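# Put the orange into the foam net sleeve

## Task

Place the orange so it ends up inside the foam net sleeve, without pulling on the net hard enough to rip it.

## Robot and tools

Robot: two six-joint arms with parallel two-finger grippers, left_arm and right_arm. Their URDF root links sit at (+0.027, +0.326, 0) m for left_arm and (+0.033, -0.246, 0) m for right_arm in the scene frame, each yawed only slightly. The joints are cheap and have play. Friction and weight can leave a gripper low, short or tilted, especially at long reach. Small commands may do nothing or go sideways. Check each gripper's position and orientation after moving it, and correct any tilt.

Frames: the scene frame has its origin at table-top height, midway between the nominal bases. +x points out over the table, +z points up, and left_arm is on the +y side. Arm names do not match left and right in the images. Result poses (end_effector_position in metres, end_effector_quat_wxyz) are given in each arm's own base frame. Commanded offsets run along the axes of that arm's current Hand target. On each gripper, the fingers point along +z and open and close along y. The reported position is the point between the pads, about 1 cm behind the fingertips.

execute_actions(actions, cameras): actions is a list of actions. Each action is a table of 1 to 15 rows, and each row lasts one control step of 1/30 s. A table shorter than 15 rows repeats its last row up to step 15. Every row has 14 numbers, each in [-1, 1]: left dx, dy, dz, rx, ry, rz, opening, then the same seven for the right arm. Send all 14 even when only one arm moves. The six pose numbers are an offset from that arm's Hand target at the start of the action, not from the previous row. Scale: 1.0 equals 0.6 m for dx, dy, dz and 180 degrees for rx, ry, rz. rx, ry, rz form a single rotation vector. The next action starts from the new Hand target, so repeating an offset moves the arm again. Six zeros add no new motion but re-request the arm's current target. Opening is absolute: +1 is fully open (0.094 m) and -1 is closed. Every call sets the opening, so repeat the current value to leave a gripper as it is. cameras: a list of names, ["all"] or []. With an empty actions list, images from all cameras come back by default. An unknown camera name makes the whole call invalid.

move(target, speed, blend, opening_speed, grip_force, blocking, cameras): drives each gripper in a straight line toward its target. target is either one 14-number row (same layout and scale as above) or a list of up to 15 such rows. Every row is an offset from the same starting Hand targets, not from the row before it. speed: m/s, 0.002 to 2.9, default 0.25. Rotation is limited to twice that value in rad/s. Give one number, or one per target. blend: metres of corner rounding per target; 0 means stop at that target. opening_speed: how fast the commanded opening changes, in units of the -1..+1 scale per second, at least 0.2. Use it to close slowly on soft things. grip_force: newtons per finger pad, 10 to 50. Give one value or one per arm. It stays in effect until changed, and lower values close slowly. blocking=false returns after about 0.5 s while the move keeps running. Paths do not avoid obstacles or the other arm. A faster move strays further, overshoots more and hits harder. Avoid paths that pass close to an arm's own base, because the elbow can whip round. The result adds a "move:" line with the ending (done, off_target, moving, held, fault) and any limits that acted. paced means the pose was clipped; held means steps were withheld. done means the arm is within 10 mm and 2 degrees of the target. Neither done nor off_target tells you whether the gripper is touching anything.

wait(seconds): 0 to 3600. Sends no new command and returns early if a running move ends. stop(): brakes a running move. zoom_image(camera, region): region is [x0, y0, x1, y1] in pixels of that camera's latest image, at most 504 x 504. The camera must be one in the newest images. read_manual(section): returns licence texts only. finished_scene(scene): pass the current scene number. This cannot be undone, so call it only once the orange stays inside the net without the robot touching it.

Cameras: cam_high, cam_low, cam_left_wrist and cam_right_wrist, each 504x504.

Reading results: Hand target is the last commanded pose after clipping. Later offsets count from it. A gripper often rests short of it. Waiting does not close the gap, but a new execute_actions call does; otherwise send the missing distance as an offset. Each step, the commanded orientation is clipped to within 40 degrees of the measured one. "Tool commands" lists the current gripper commands. grip_measured is the measured opening on the command scale. When empty it can read about 2.5 mm too wide. On a gripped object it reads a little narrower than the object, and much narrower on round or soft things. Because it follows the command, it does not show the moment of contact. Squeeze rises about 1 N per 0.001 below the touch reading, then jumps to the force limit at about 20 N. To release, command an opening well above grip_measured. Joint velocities "within noise" means the arm is still. Joint torques follow the order of Joint positions, are noisy and offset, and joints 1 to 3 wrap at ±28 N m.

Motor heat: holding loads, a stretched-out arm, or pushing toward a pose the arm cannot reach heats its motors. At 75 °C a MOTOR HOT line appears. At 90 °C an OVER-TEMPERATURE FAULT folds that arm away for the rest of the scene. At 100 °C the arm goes limp and falls.

Avoid: tearing the net (handle it with low grip_force, close slowly and pull gently), dropping the orange or letting it roll off the table, fast contact with anything, and hitting fixed or heavy objects. Also avoid any contact between the two arms, including closing one gripper on the other's fingers; the clearance check does not protect the grippers or wrist cameras. If an arm is stuck pressing against something, command its target back past the gripper to release the push. Loose objects may occasionally get nudged by outside forces.

Each tool is called after "Call:" in YAML: its name, and indented under it one key for each argument.

## Session

Call:
execute_actions:
  actions: []
  cameras: ["all"]

Scene clock: 0.00 s.
left_arm: end_effector_position=(+0.2773, -0.1824, +0.0902) grip_measured=-0.990 end_effector_quat_wxyz=(+0.285, +0.073, +0.760, -0.579) | right_arm: end_effector_position=(+0.2541, +0.2797, +0.0889) grip_measured=-0.984 end_effector_quat_wxyz=(-0.644, +0.707, -0.285, -0.056)
Joint positions: left_arm=[-0.101 1.671 0.276 1.032 1.08 -0.694 0] | right_arm=[0.516 1.79 0.322 1.244 -0.746 -1.255 0.001]
Joint velocities: within noise
Joint torques (N m): no reading
Motor temperatures (°C): left_arm=[26 34 34 36 29 30 30] | right_arm=[27 33 31 34 30 27 26]
Heat: left arm: 36 °C; right arm: 34 °C.
Hand target: left_arm +0.2825, -0.1812, +0.0980; +0.300, +0.080, +0.755, -0.578 | right_arm +0.2584, +0.2800, +0.0960; -0.652, +0.703, -0.280, -0.048
Tool commands: left_gripper/opening=-1.0 right_gripper/opening=-1.0

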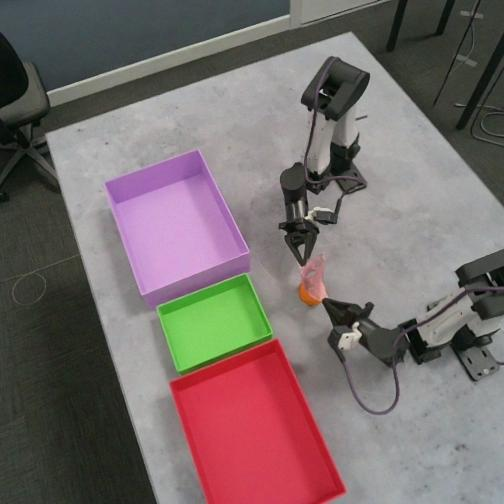

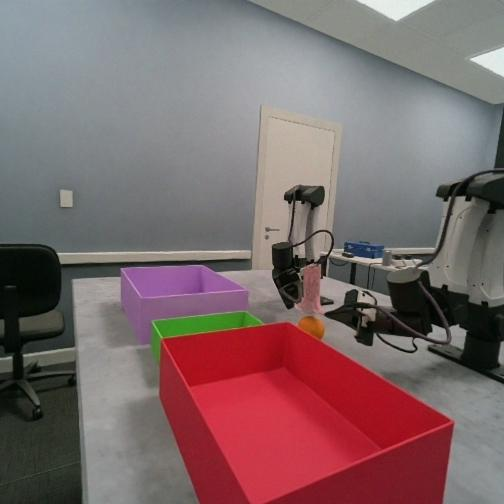

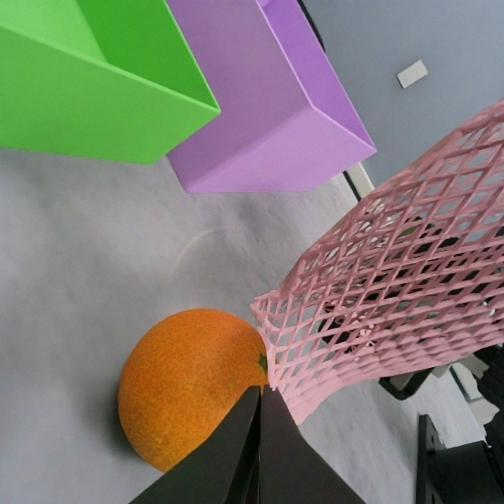

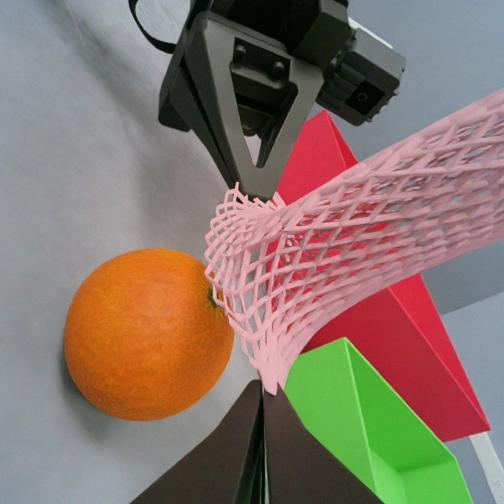

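Call:
zoom_image:
  camera: "cam_high"
  region: [260, 220, 380, 340]

Call:
zoom_image:
  camera: "cam_low"
  region: [250, 230, 400, 380]

Call:
zoom_image:
  camera: "cam_left_wrist"
  region: [100, 150, 504, 504]

Call:
zoom_image:
  camera: "cam_right_wrist"
  region: [100, 150, 504, 504]

Scaled by 4.200 from the camera's image (finer frame: 720x720).

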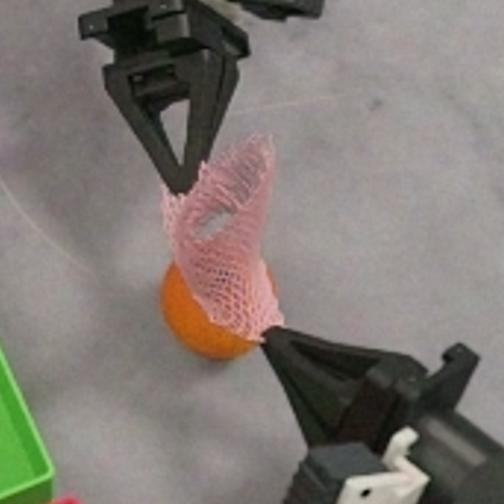

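Scaled by 3.360 from the camera's image (finer frame: 720x720).

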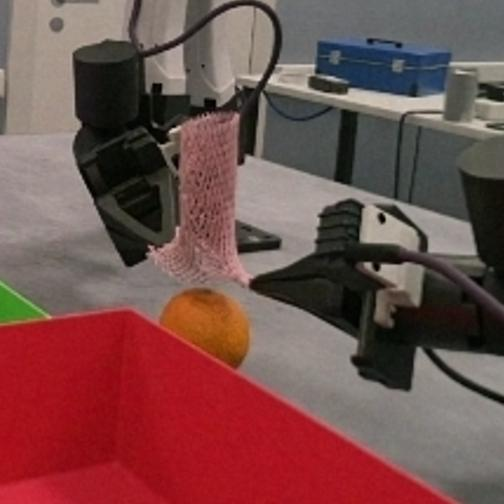

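Scaled by 1.248 from the camera's image (finer frame: 720x720).

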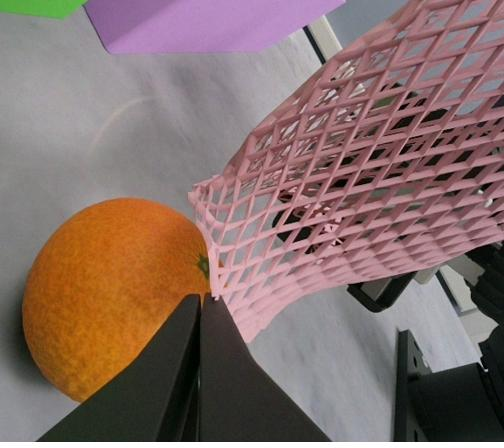

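Scaled by 1.248 from the camera's image (finer frame: 720x720).

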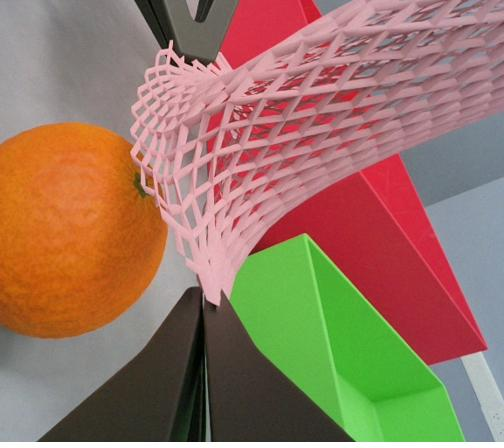

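Call:
move:
  target: [0, 0, 0, -0.0812, 0.0537, 0, -1, 0, 0, 0, -0.0875, 0.0425, 0, -1]
  speed: 0.08
  cameras: ["all"]

Scene clock: 40.40 s.
left_arm: end_effector_position=(+0.2703, -0.1827, +0.0843) grip_measured=-0.990 end_effector_quat_wxyz=(+0.218, +0.079, +0.846, -0.480) | right_arm: end_effector_position=(+0.2495, +0.2797, +0.0849) grip_measured=-0.984 end_effector_quat_wxyz=(-0.529, +0.787, -0.311, -0.058)
Joint positions: left_arm=[-0.16 1.399 0.479 0.113 0.911 -0.361 0] | right_arm=[0.552 1.503 0.491 0.43 -0.663 -1.469 0.001]
Joint torques (N m): left_arm=[-0.34 -4.59 9.26 0.86 0.03 0.25] | right_arm=[0.53 -6.8 6.82 1.11 0.14 0.03]
Heat: left arm: 39 °C; right arm: 37 °C.
Hand target: left_arm +0.2825, -0.1813, +0.0981; +0.243, +0.090, +0.845, -0.469 | right_arm +0.2585, +0.2800, +0.0960; -0.529, +0.788, -0.313, -0.039
Off the commanded pose: left_arm 0.018 m, 3 deg | right_arm 0.014 m, 2 deg.
move: off_target (left_arm, right_arm)

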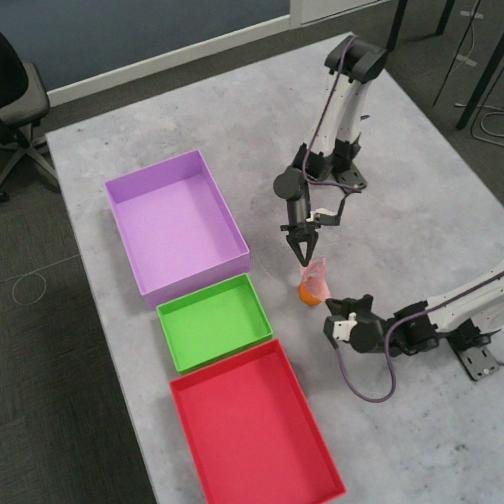

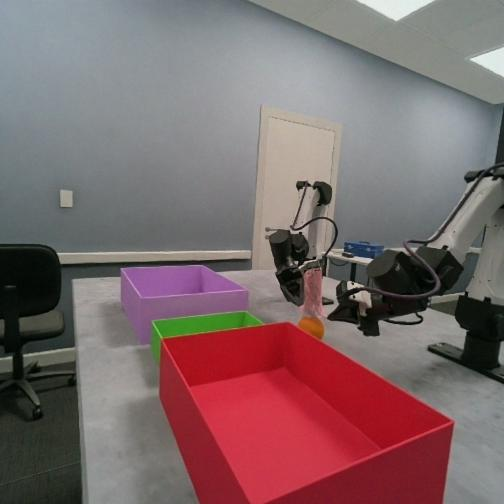

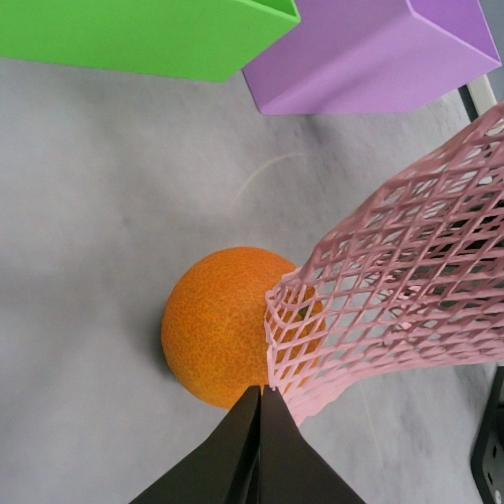

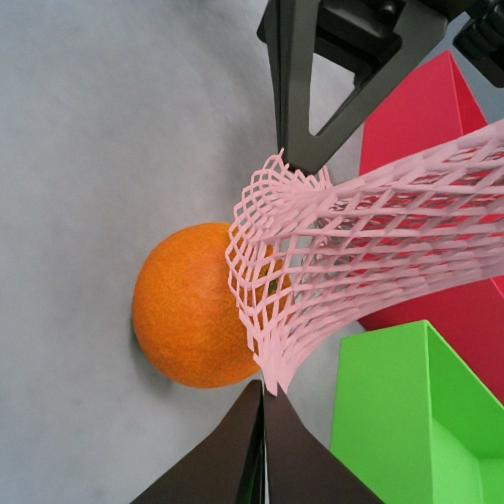

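Call:
move:
  target: [-0.0128, 0.0043, 0.0070, -0.0857, 0.0567, 0, -1, 0.0109, -0.0086, 0.0062, -0.0925, 0.0449, 0, -1]
  speed: 0.08
  cameras: ["all"]

Scene clock: 79.80 s.
left_arm: end_effector_position=(+0.2817, -0.1850, +0.0897) grip_measured=-0.990 end_effector_quat_wxyz=(+0.164, +0.091, +0.916, -0.355) | right_arm: end_effector_position=(+0.2610, +0.2837, +0.0956) grip_measured=-0.984 end_effector_quat_wxyz=(-0.402, +0.852, -0.333, -0.040)
Joint positions: left_arm=[-0.27 1.422 0.773 -0.391 0.634 -0.249 0] | right_arm=[0.615 1.498 0.817 -0.184 -0.484 -1.599 0.001]
Joint torques (N m): left_arm=[-0.35 -3.26 9.98 0.69 -0.04 0.23] | right_arm=[0.47 -4.19 7.79 0.96 0.13 0.06]
Motor temperatures (°C): left_arm=[26 38 40 37 29 29 30] | right_arm=[27 36 35 36 29 26 27]
Heat: left arm: 40 °C; right arm: 36 °C.
Hand target: left_arm +0.2915, -0.1828, +0.0980; +0.177, +0.097, +0.918, -0.341 | right_arm +0.2675, +0.2815, +0.0960; -0.387, +0.857, -0.341, -0.029
Off the commanded pose: left_arm 0.013 m, 2 deg | right_arm 0.007 m, 2 deg.
move: off_target (left_arm)

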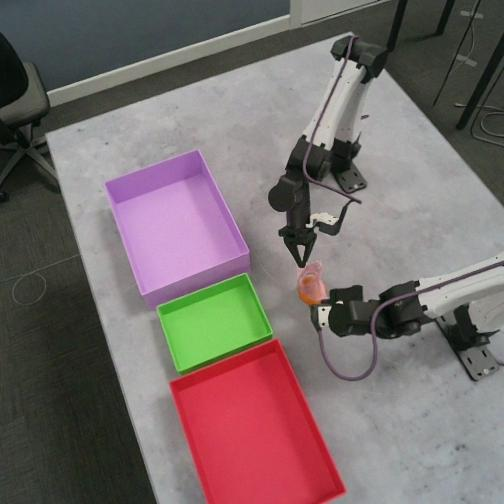

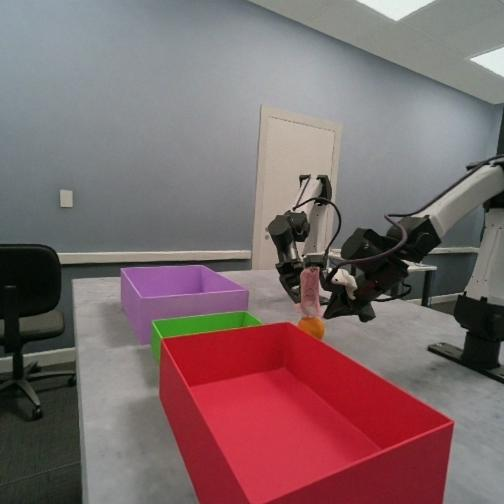

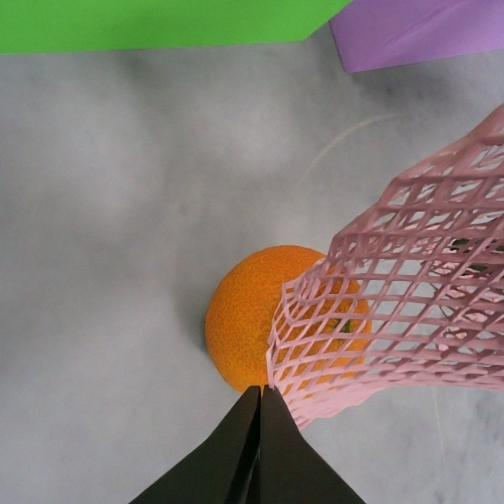

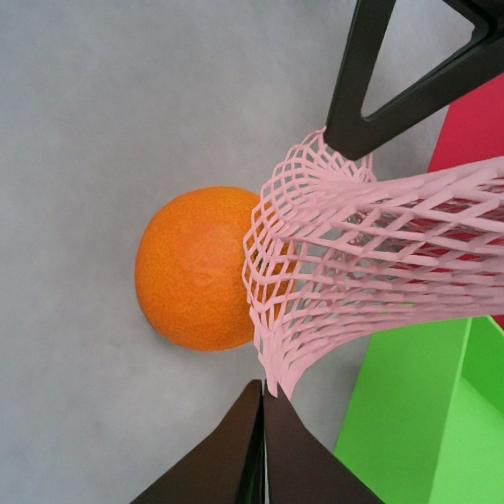

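Call:
zoom_image:
  camera: "cam_left_wrist"
  region: [180, 200, 440, 460]

Call:
zoom_image:
  camera: "cam_right_wrist"
  region: [120, 110, 420, 410]

Call:
zoom_image:
  camera: "cam_low"
  region: [260, 230, 380, 350]

Call:
zoom_image:
  camera: "cam_high"
  region: [265, 230, 365, 330]

Scaled by 1.938 from the camera's image (finer frame: 720x720).

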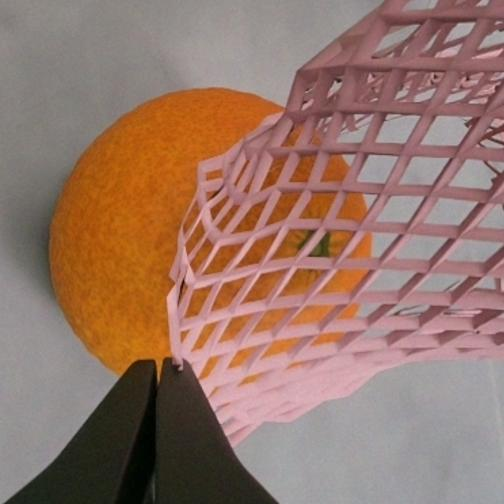

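Scaled by 1.680 from the camera's image (finer frame: 720x720).

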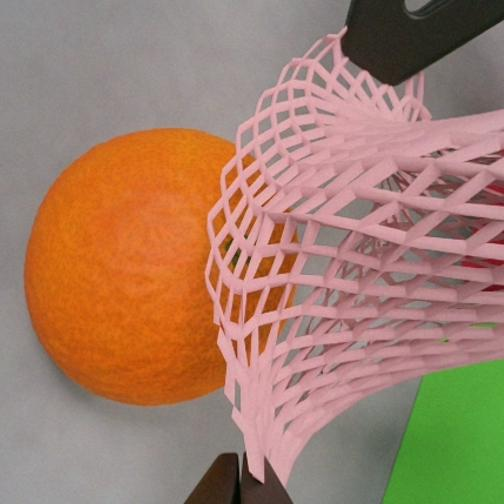

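Scaled by 4.200 from the camera's image (finer frame: 720x720).

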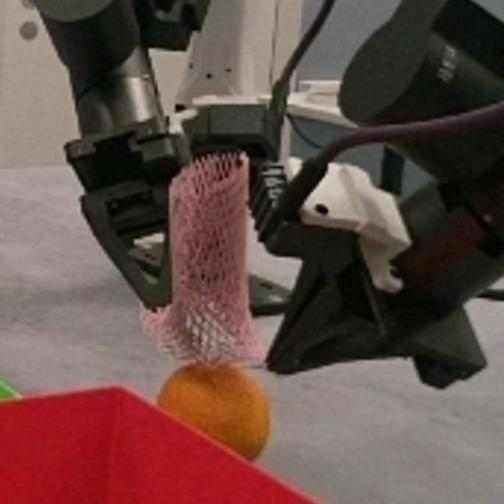

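Scaled by 5.040 from the camera's image (finer frame: 720x720).

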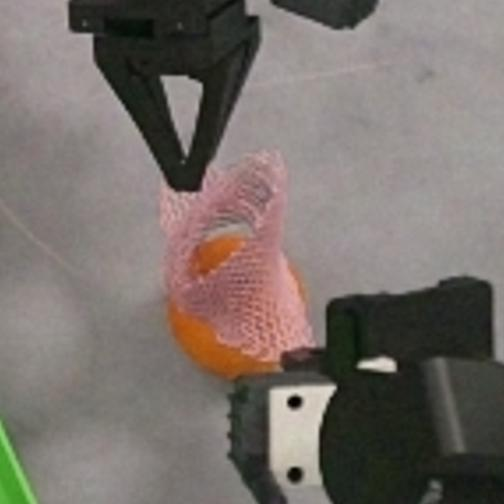

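Call:
move:
  target: [0.0213, 0.0216, 0.0410, 0, 0, 0, -1, 0.0088, 0.0424, 0.0417, 0, 0, 0, -1]
  speed: 0.05
  cameras: ["all"]

Call:
zoom_image:
  camera: "cam_low"
  region: [260, 230, 380, 350]

Call:
zoom_image:
  camera: "cam_high"
  region: [265, 230, 365, 330]

Scene clock: 120.53 s.
left_arm: end_effector_position=(+0.2854, -0.1912, +0.0713) grip_measured=-0.990 end_effector_quat_wxyz=(+0.166, +0.101, +0.916, -0.351) | right_arm: end_effector_position=(+0.2565, +0.2856, +0.0675) grip_measured=-0.984 end_effector_quat_wxyz=(-0.391, +0.857, -0.333, -0.043)
Joint positions: left_arm=[-0.292 1.479 0.743 -0.295 0.62 -0.249 0] | right_arm=[0.632 1.556 0.764 -0.094 -0.47 -1.599 0.001]
Joint torques (N m): left_arm=[-0.4 -3.54 5.38 1.24 -0.02 0.03] | right_arm=[0.7 -4.08 3.97 1.65 0.13 0.2]
Motor temperatures (°C): left_arm=[26 36 49 37 29 29 30] | right_arm=[27 35 39 35 29 26 27]
Heat: left arm: 49 °C; right arm: 39 °C.
Hand target: left_arm +0.2900, -0.1886, +0.0680; +0.177, +0.097, +0.918, -0.341 | right_arm +0.2614, +0.2837, +0.0605; -0.387, +0.857, -0.341, -0.029
Off the commanded pose: left_arm 0.006 m, 2 deg | right_arm 0.009 m, 2 deg.
move: done

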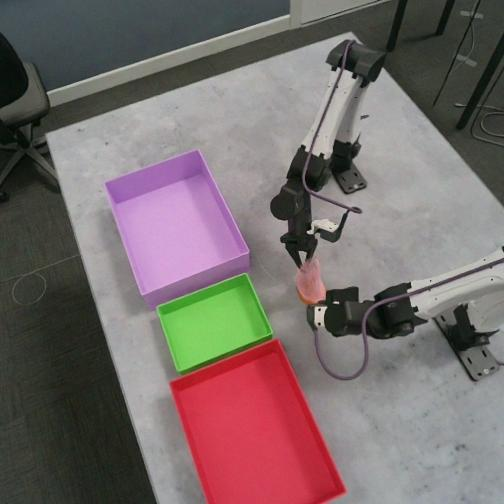

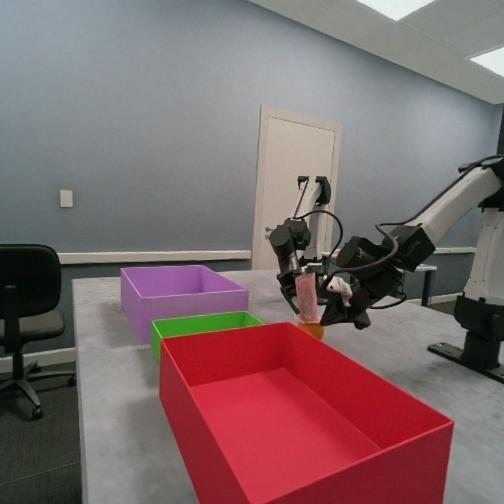

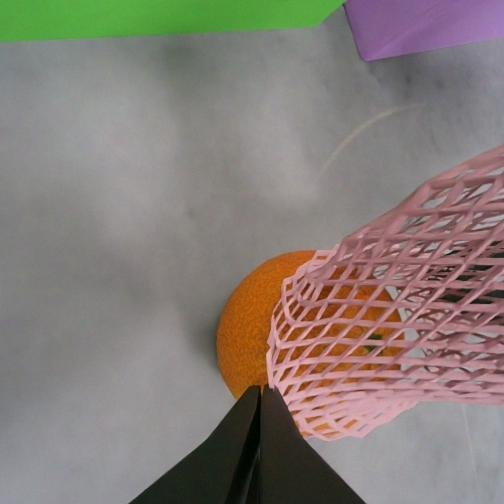

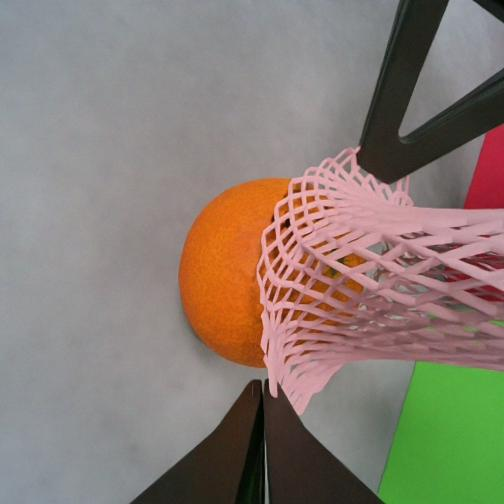

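Scaled by 4.200 from the camera's image (finer frame: 720x720).

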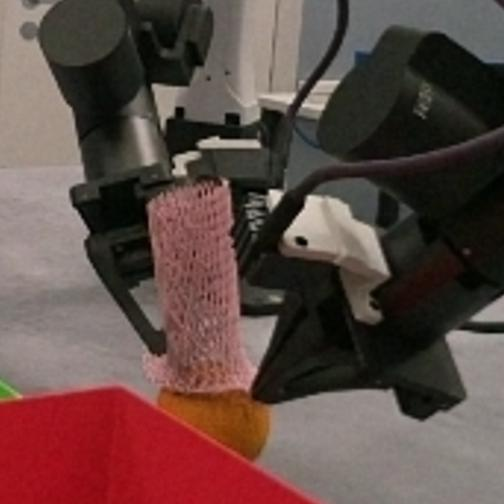

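Scaled by 5.040 from the camera's image (finer frame: 720x720).

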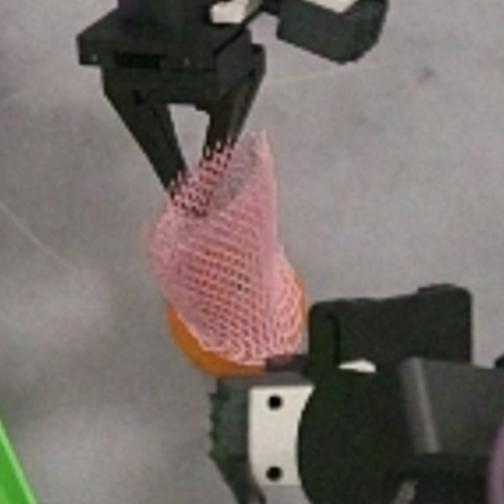

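Call:
zoom_image:
  camera: "cam_left_wrist"
  region: [190, 210, 450, 470]

Call:
zoom_image:
  camera: "cam_right_wrist"
  region: [160, 140, 430, 410]

Scaled by 1.938 from the camera's image (finer frame: 720x720).

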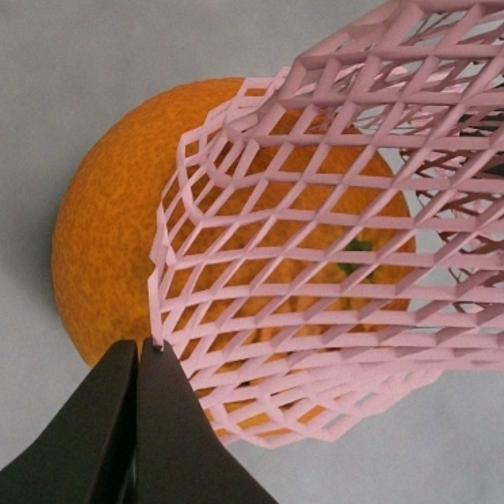

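Scaled by 1.867 from the camera's image (finer frame: 720x720).

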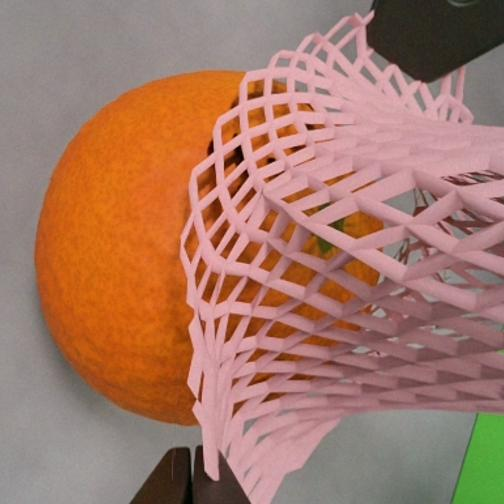

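Call:
move:
  target: [0.0266, 0.0261, 0.0319, 0, 0, 0, -1, 0.0098, 0.0286, 0.0301, 0, 0, 0, -1]
  speed: 0.04
  cameras: ["all"]

Call:
zoom_image:
  camera: "cam_low"
  region: [260, 230, 380, 350]

Call:
zoom_image:
  camera: "cam_left_wrist"
  region: [190, 210, 450, 470]

Call:
zoom_image:
  camera: "cam_right_wrist"
  region: [160, 140, 460, 440]

Scene clock: 155.70 s.
left_arm: end_effector_position=(+0.2848, -0.1899, +0.0459) grip_measured=-0.990 end_effector_quat_wxyz=(+0.176, +0.102, +0.914, -0.352) | right_arm: end_effector_position=(+0.2585, +0.2886, +0.0469) grip_measured=-0.984 end_effector_quat_wxyz=(-0.400, +0.855, -0.329, -0.037)
Joint positions: left_arm=[-0.288 1.528 0.658 -0.142 0.62 -0.249 0] | right_arm=[0.637 1.616 0.708 0.046 -0.467 -1.595 0.001]
Joint torques (N m): left_arm=[-0.61 -3.22 4.75 1.15 -0.07 -0.02] | right_arm=[0.85 -3.96 3.63 1.51 0.15 0.21]
Motor temperatures (°C): left_arm=[26 36 43 38 28 28 30] | right_arm=[27 35 35 38 29 26 27]
Heat: left arm: 43 °C; right arm: 38 °C.
Hand target: left_arm +0.2850, -0.1886, +0.0390; +0.177, +0.097, +0.918, -0.341 | right_arm +0.2594, +0.2846, +0.0350; -0.387, +0.857, -0.341, -0.029
Off the commanded pose: left_arm 0.007 m, 1 deg | right_arm 0.013 m, 2 deg.
move: off_target (right_arm)

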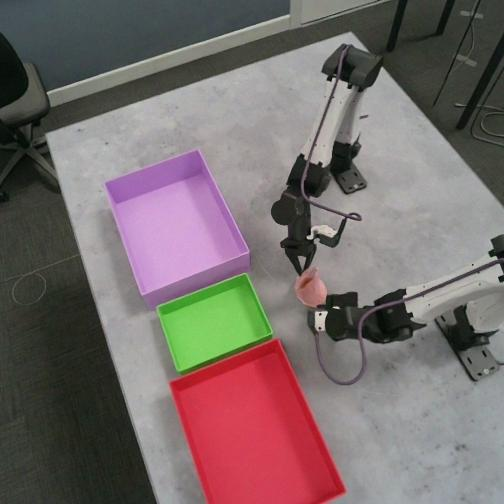

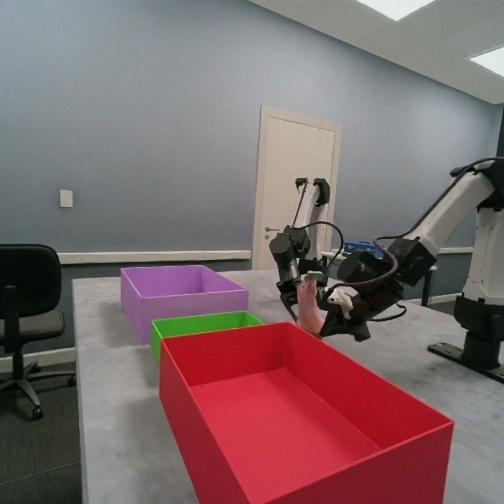

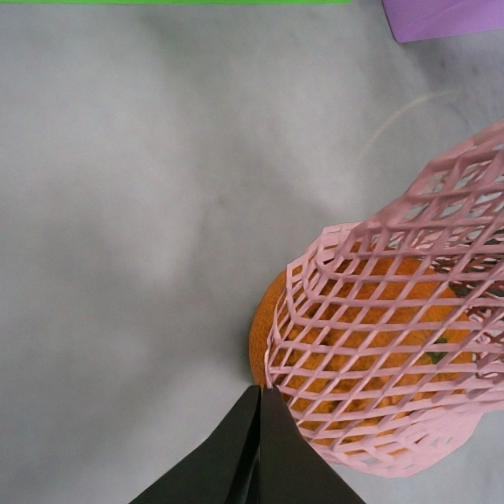

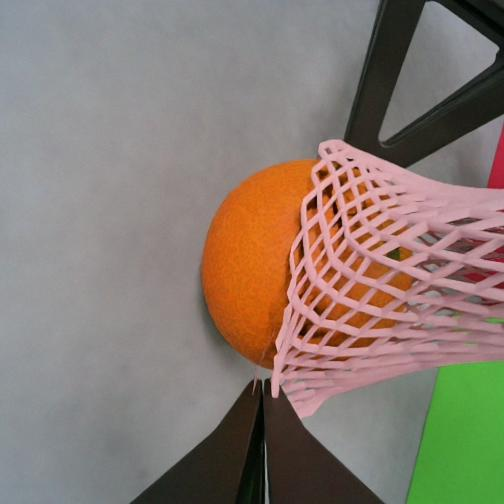

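Scaled by 4.200 from the camera's image (finer frame: 720x720).

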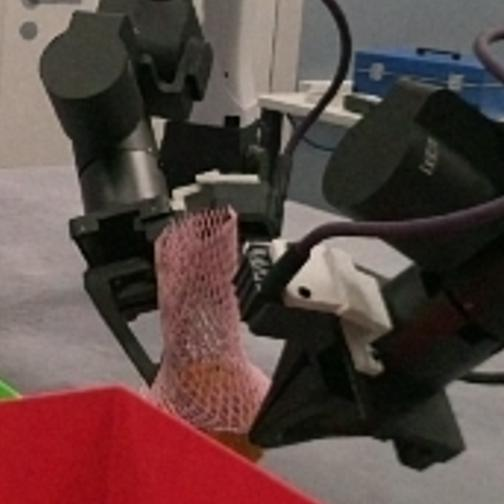

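Scaled by 1.938 from the camera's image (finer frame: 720x720).

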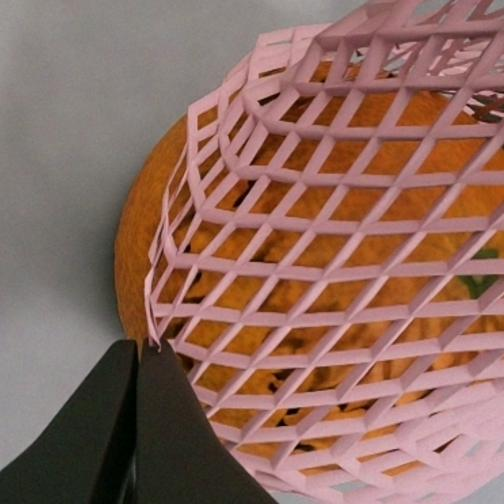

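Scaled by 1.680 from the camera's image (finer frame: 720x720).

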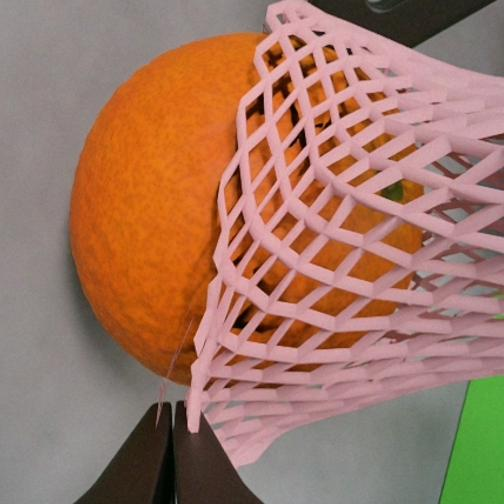

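Call:
zoom_image:
  camera: "cam_right_wrist"
  region: [220, 300, 340, 420]

Call:
zoom_image:
  camera: "cam_left_wrist"
  region: [220, 330, 340, 450]

Scaled by 4.200 from the camera's image (finer frame: 720x720).

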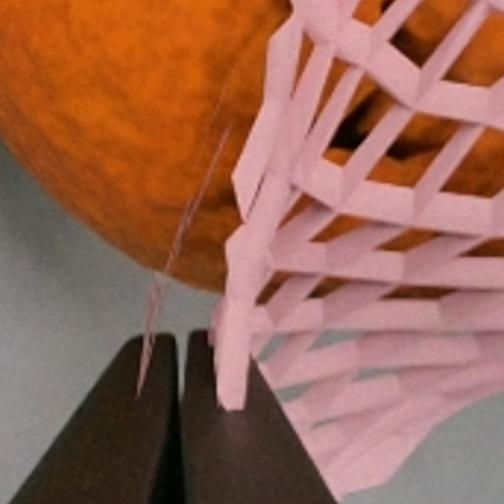

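Scaled by 4.200 from the camera's image (finer frame: 720x720).

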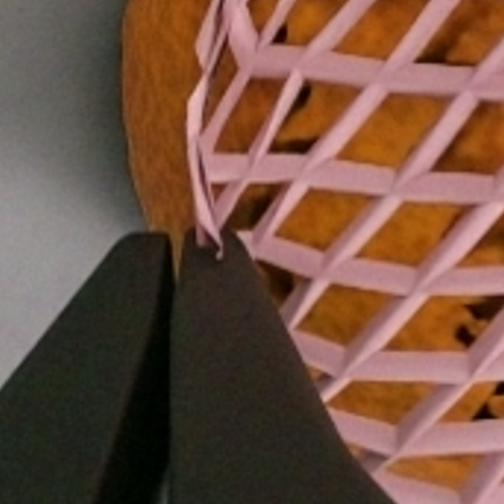

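Call:
zoom_image:
  camera: "cam_low"
  region: [285, 290, 345, 350]

Call:
zoom_image:
  camera: "cam_high"
  region: [280, 250, 340, 310]

Scaled by 8.400 from the camera's image (finer frame: 720x720).

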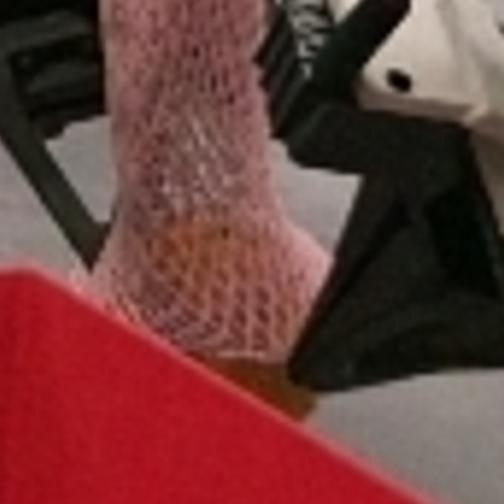

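Scaled by 8.400 from the camera's image (finer frame: 720x720).

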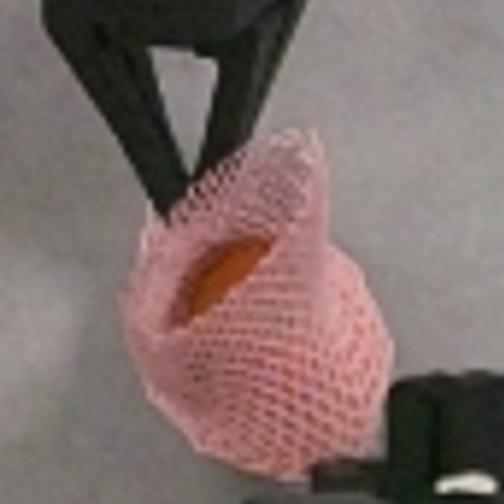

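Call:
move:
  target: [0.0281, 0.0256, 0.0315, 0, 0, 0, -1, 0.0113, 0.0341, 0.0327, 0, 0, 0, -1]
  speed: 0.04
  cameras: ["all"]

Call:
zoom_image:
  camera: "cam_low"
  region: [260, 230, 380, 350]

Call:
zoom_image:
  camera: "cam_high"
  region: [265, 230, 365, 330]

Call:
zoom_image:
  camera: "cam_right_wrist"
  region: [180, 140, 480, 440]

Scene clock: 195.63 s.
left_arm: end_effector_position=(+0.2773, -0.1928, +0.0172) grip_measured=-0.991 end_effector_quat_wxyz=(+0.175, +0.110, +0.912, -0.354) | right_arm: end_effector_position=(+0.2556, +0.2886, +0.0176) grip_measured=-0.985 end_effector_quat_wxyz=(-0.400, +0.855, -0.329, -0.038)
Joint positions: left_arm=[-0.304 1.602 0.578 0.017 0.62 -0.25 0] | right_arm=[0.641 1.704 0.649 0.194 -0.467 -1.59 0.001]
Joint torques (N m): left_arm=[-0.53 -3.25 4.23 1.16 -0.11 -0.09] | right_arm=[0.83 -4.04 2.99 1.56 0.2 0.2]
Heat: left arm: 40 °C; right arm: 37 °C.
Hand target: left_arm +0.2790, -0.1886, +0.0100; +0.177, +0.097, +0.918, -0.341 | right_arm +0.2564, +0.2845, +0.0060; -0.386, +0.857, -0.341, -0.029
Off the commanded pose: left_arm 0.009 m, 2 deg | right_arm 0.012 m, 2 deg.
move: off_target (right_arm)

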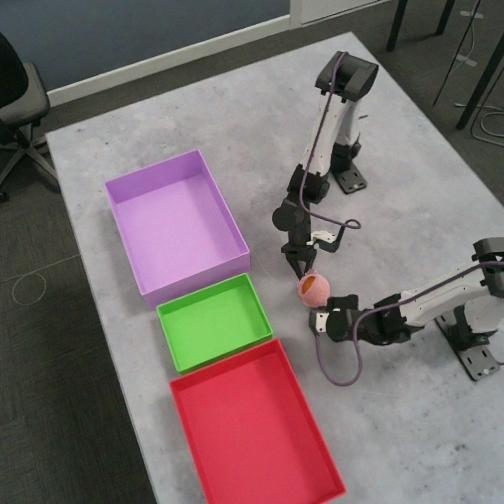

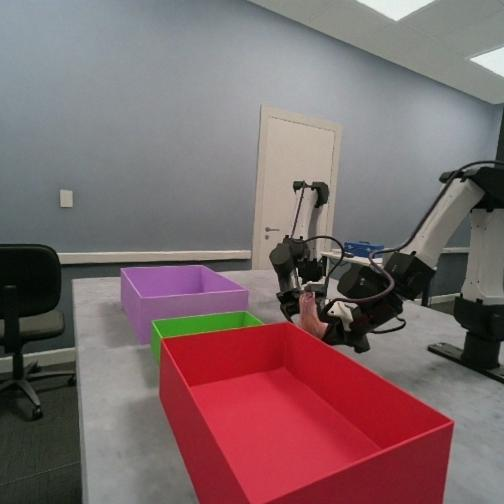

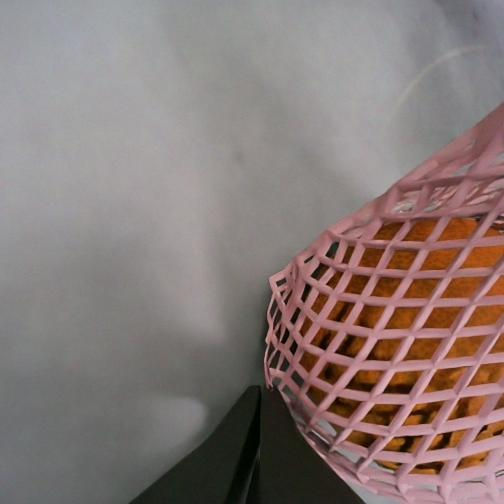

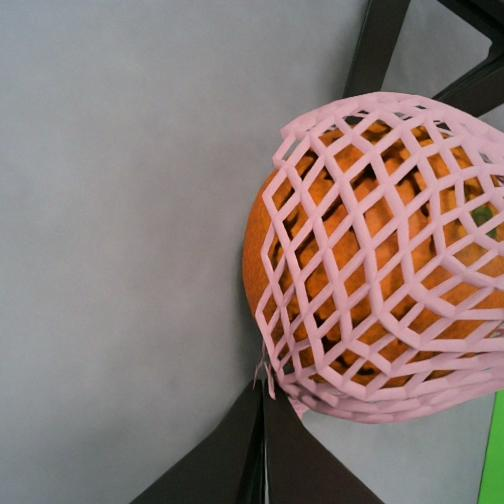

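Scaled by 4.200 from the camera's image (finer frame: 720x720).

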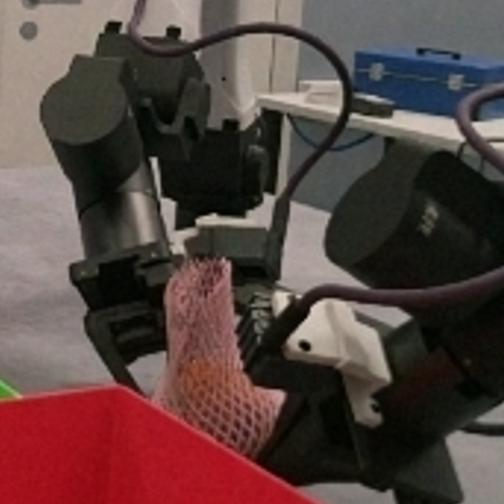

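Scaled by 5.040 from the camera's image (finer frame: 720x720).

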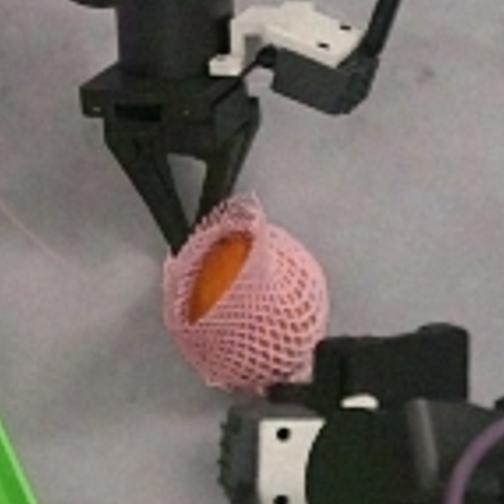

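Scaled by 1.680 from the camera's image (finer frame: 720x720).

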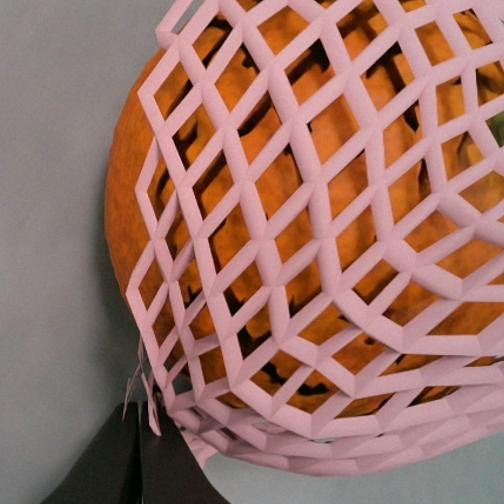

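Call:
zoom_image:
  camera: "cam_left_wrist"
  region: [204, 204, 504, 504]

Call:
zoom_image:
  camera: "cam_right_wrist"
  region: [220, 320, 340, 440]

Call:
zoom_image:
  camera: "cam_left_wrist"
  region: [220, 320, 340, 440]

Scaled by 1.680 from the camera's image (finer frame: 720x720).

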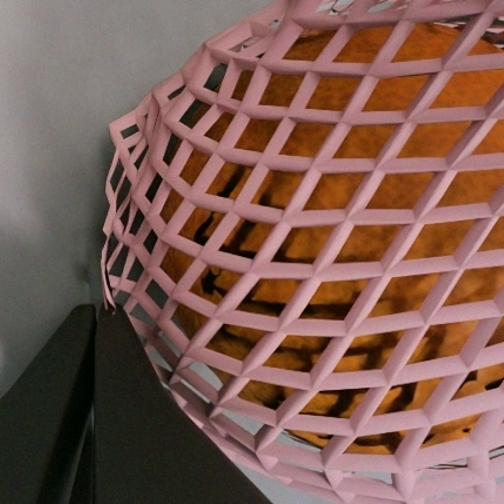

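Scaled by 4.200 from the camera's image (finer frame: 720x720).

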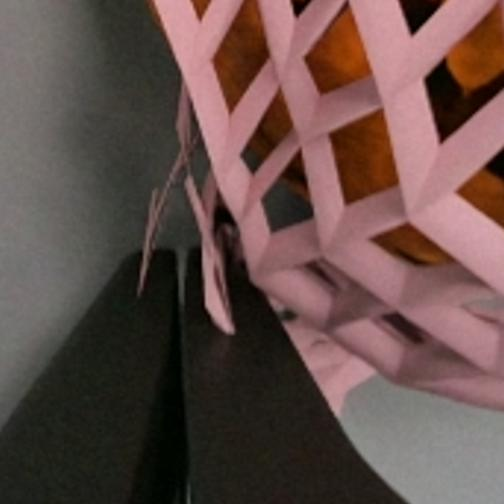

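Scaled by 4.200 from the camera's image (finer frame: 720x720).

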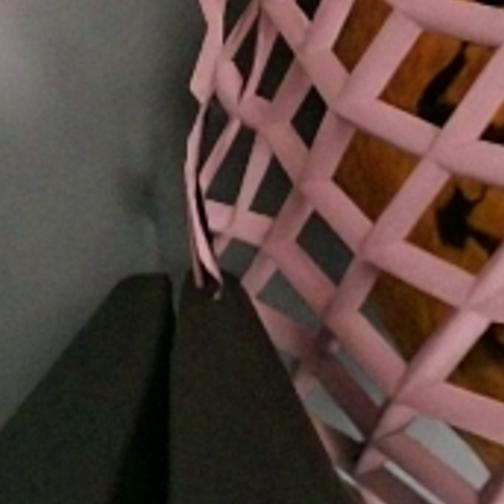

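Call:
move:
  target: [0.0131, 0.0029, 0.0045, 0, 0, 0, -1, -0.0045, 0.0125, 0.0049, 0, 0, 0, -1]
  speed: 0.03
  cameras: ["all"]

Call:
zoom_image:
  camera: "cam_left_wrist"
  region: [204, 204, 504, 504]

Call:
zoom_image:
  camera: "cam_right_wrist"
  region: [180, 140, 480, 440]

Scene clock: 229.80 s.
left_arm: end_effector_position=(+0.2754, -0.1943, +0.0150) grip_measured=-0.991 end_effector_quat_wxyz=(+0.184, +0.112, +0.909, -0.357) | right_arm: end_effector_position=(+0.2530, +0.2885, +0.0154) grip_measured=-0.985 end_effector_quat_wxyz=(-0.406, +0.852, -0.328, -0.035)
Joint positions: left_arm=[-0.31 1.602 0.549 0.071 0.62 -0.257 0] | right_arm=[0.648 1.704 0.619 0.244 -0.462 -1.58 0.001]
Joint torques (N m): left_arm=[-0.61 -3.06 3.79 1.03 -0.15 -0.09] | right_arm=[0.95 -3.38 3.03 1.46 0.18 0.22]
Heat: left arm: 39 °C; right arm: 37 °C.
Hand target: left_arm +0.2730, -0.1887, +0.0040; +0.177, +0.097, +0.918, -0.341 | right_arm +0.2505, +0.2846, -0.0001; -0.387, +0.857, -0.341, -0.029
Off the commanded pose: left_arm 0.013 m, 3 deg | right_arm 0.016 m, 3 deg.
move: off_target (left_arm, right_arm)

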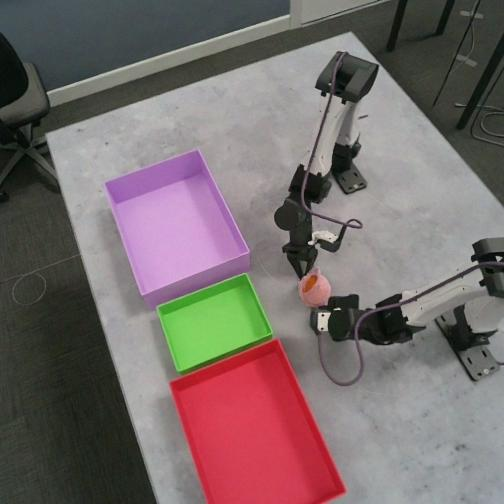

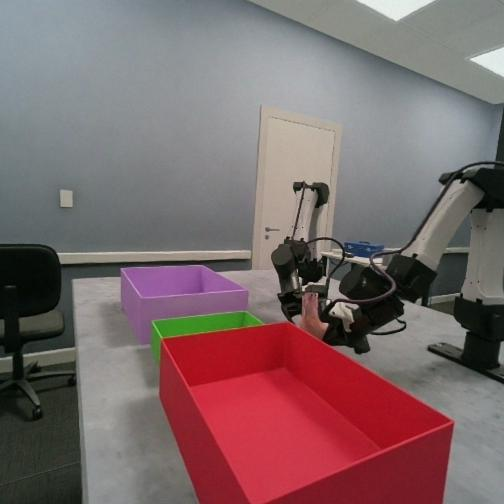

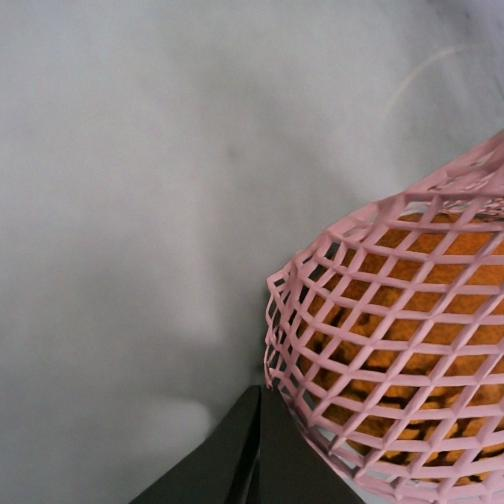

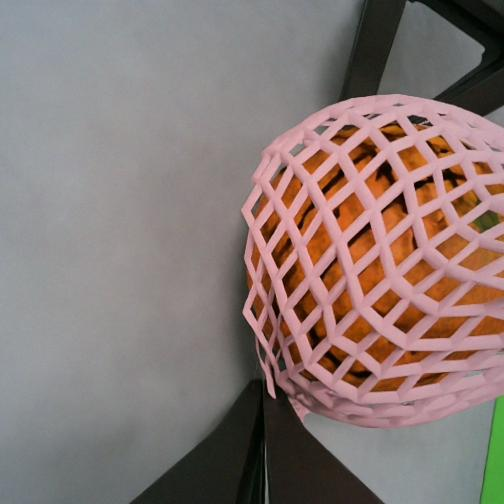

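Scaled by 1.680 from the camera's image (finer frame: 720x720).

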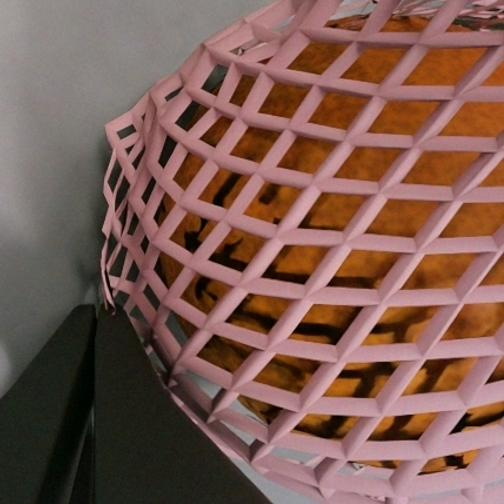

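Scaled by 1.680 from the camera's image (finer frame: 720x720).

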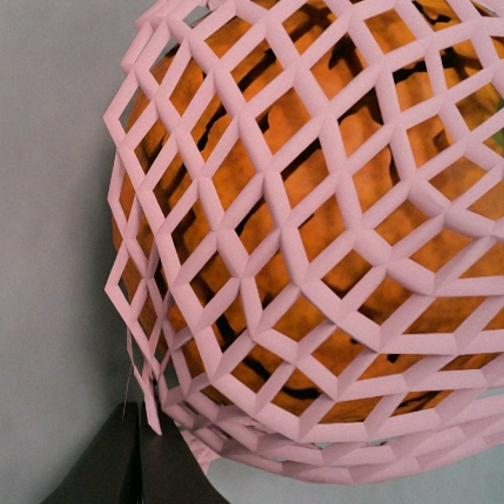

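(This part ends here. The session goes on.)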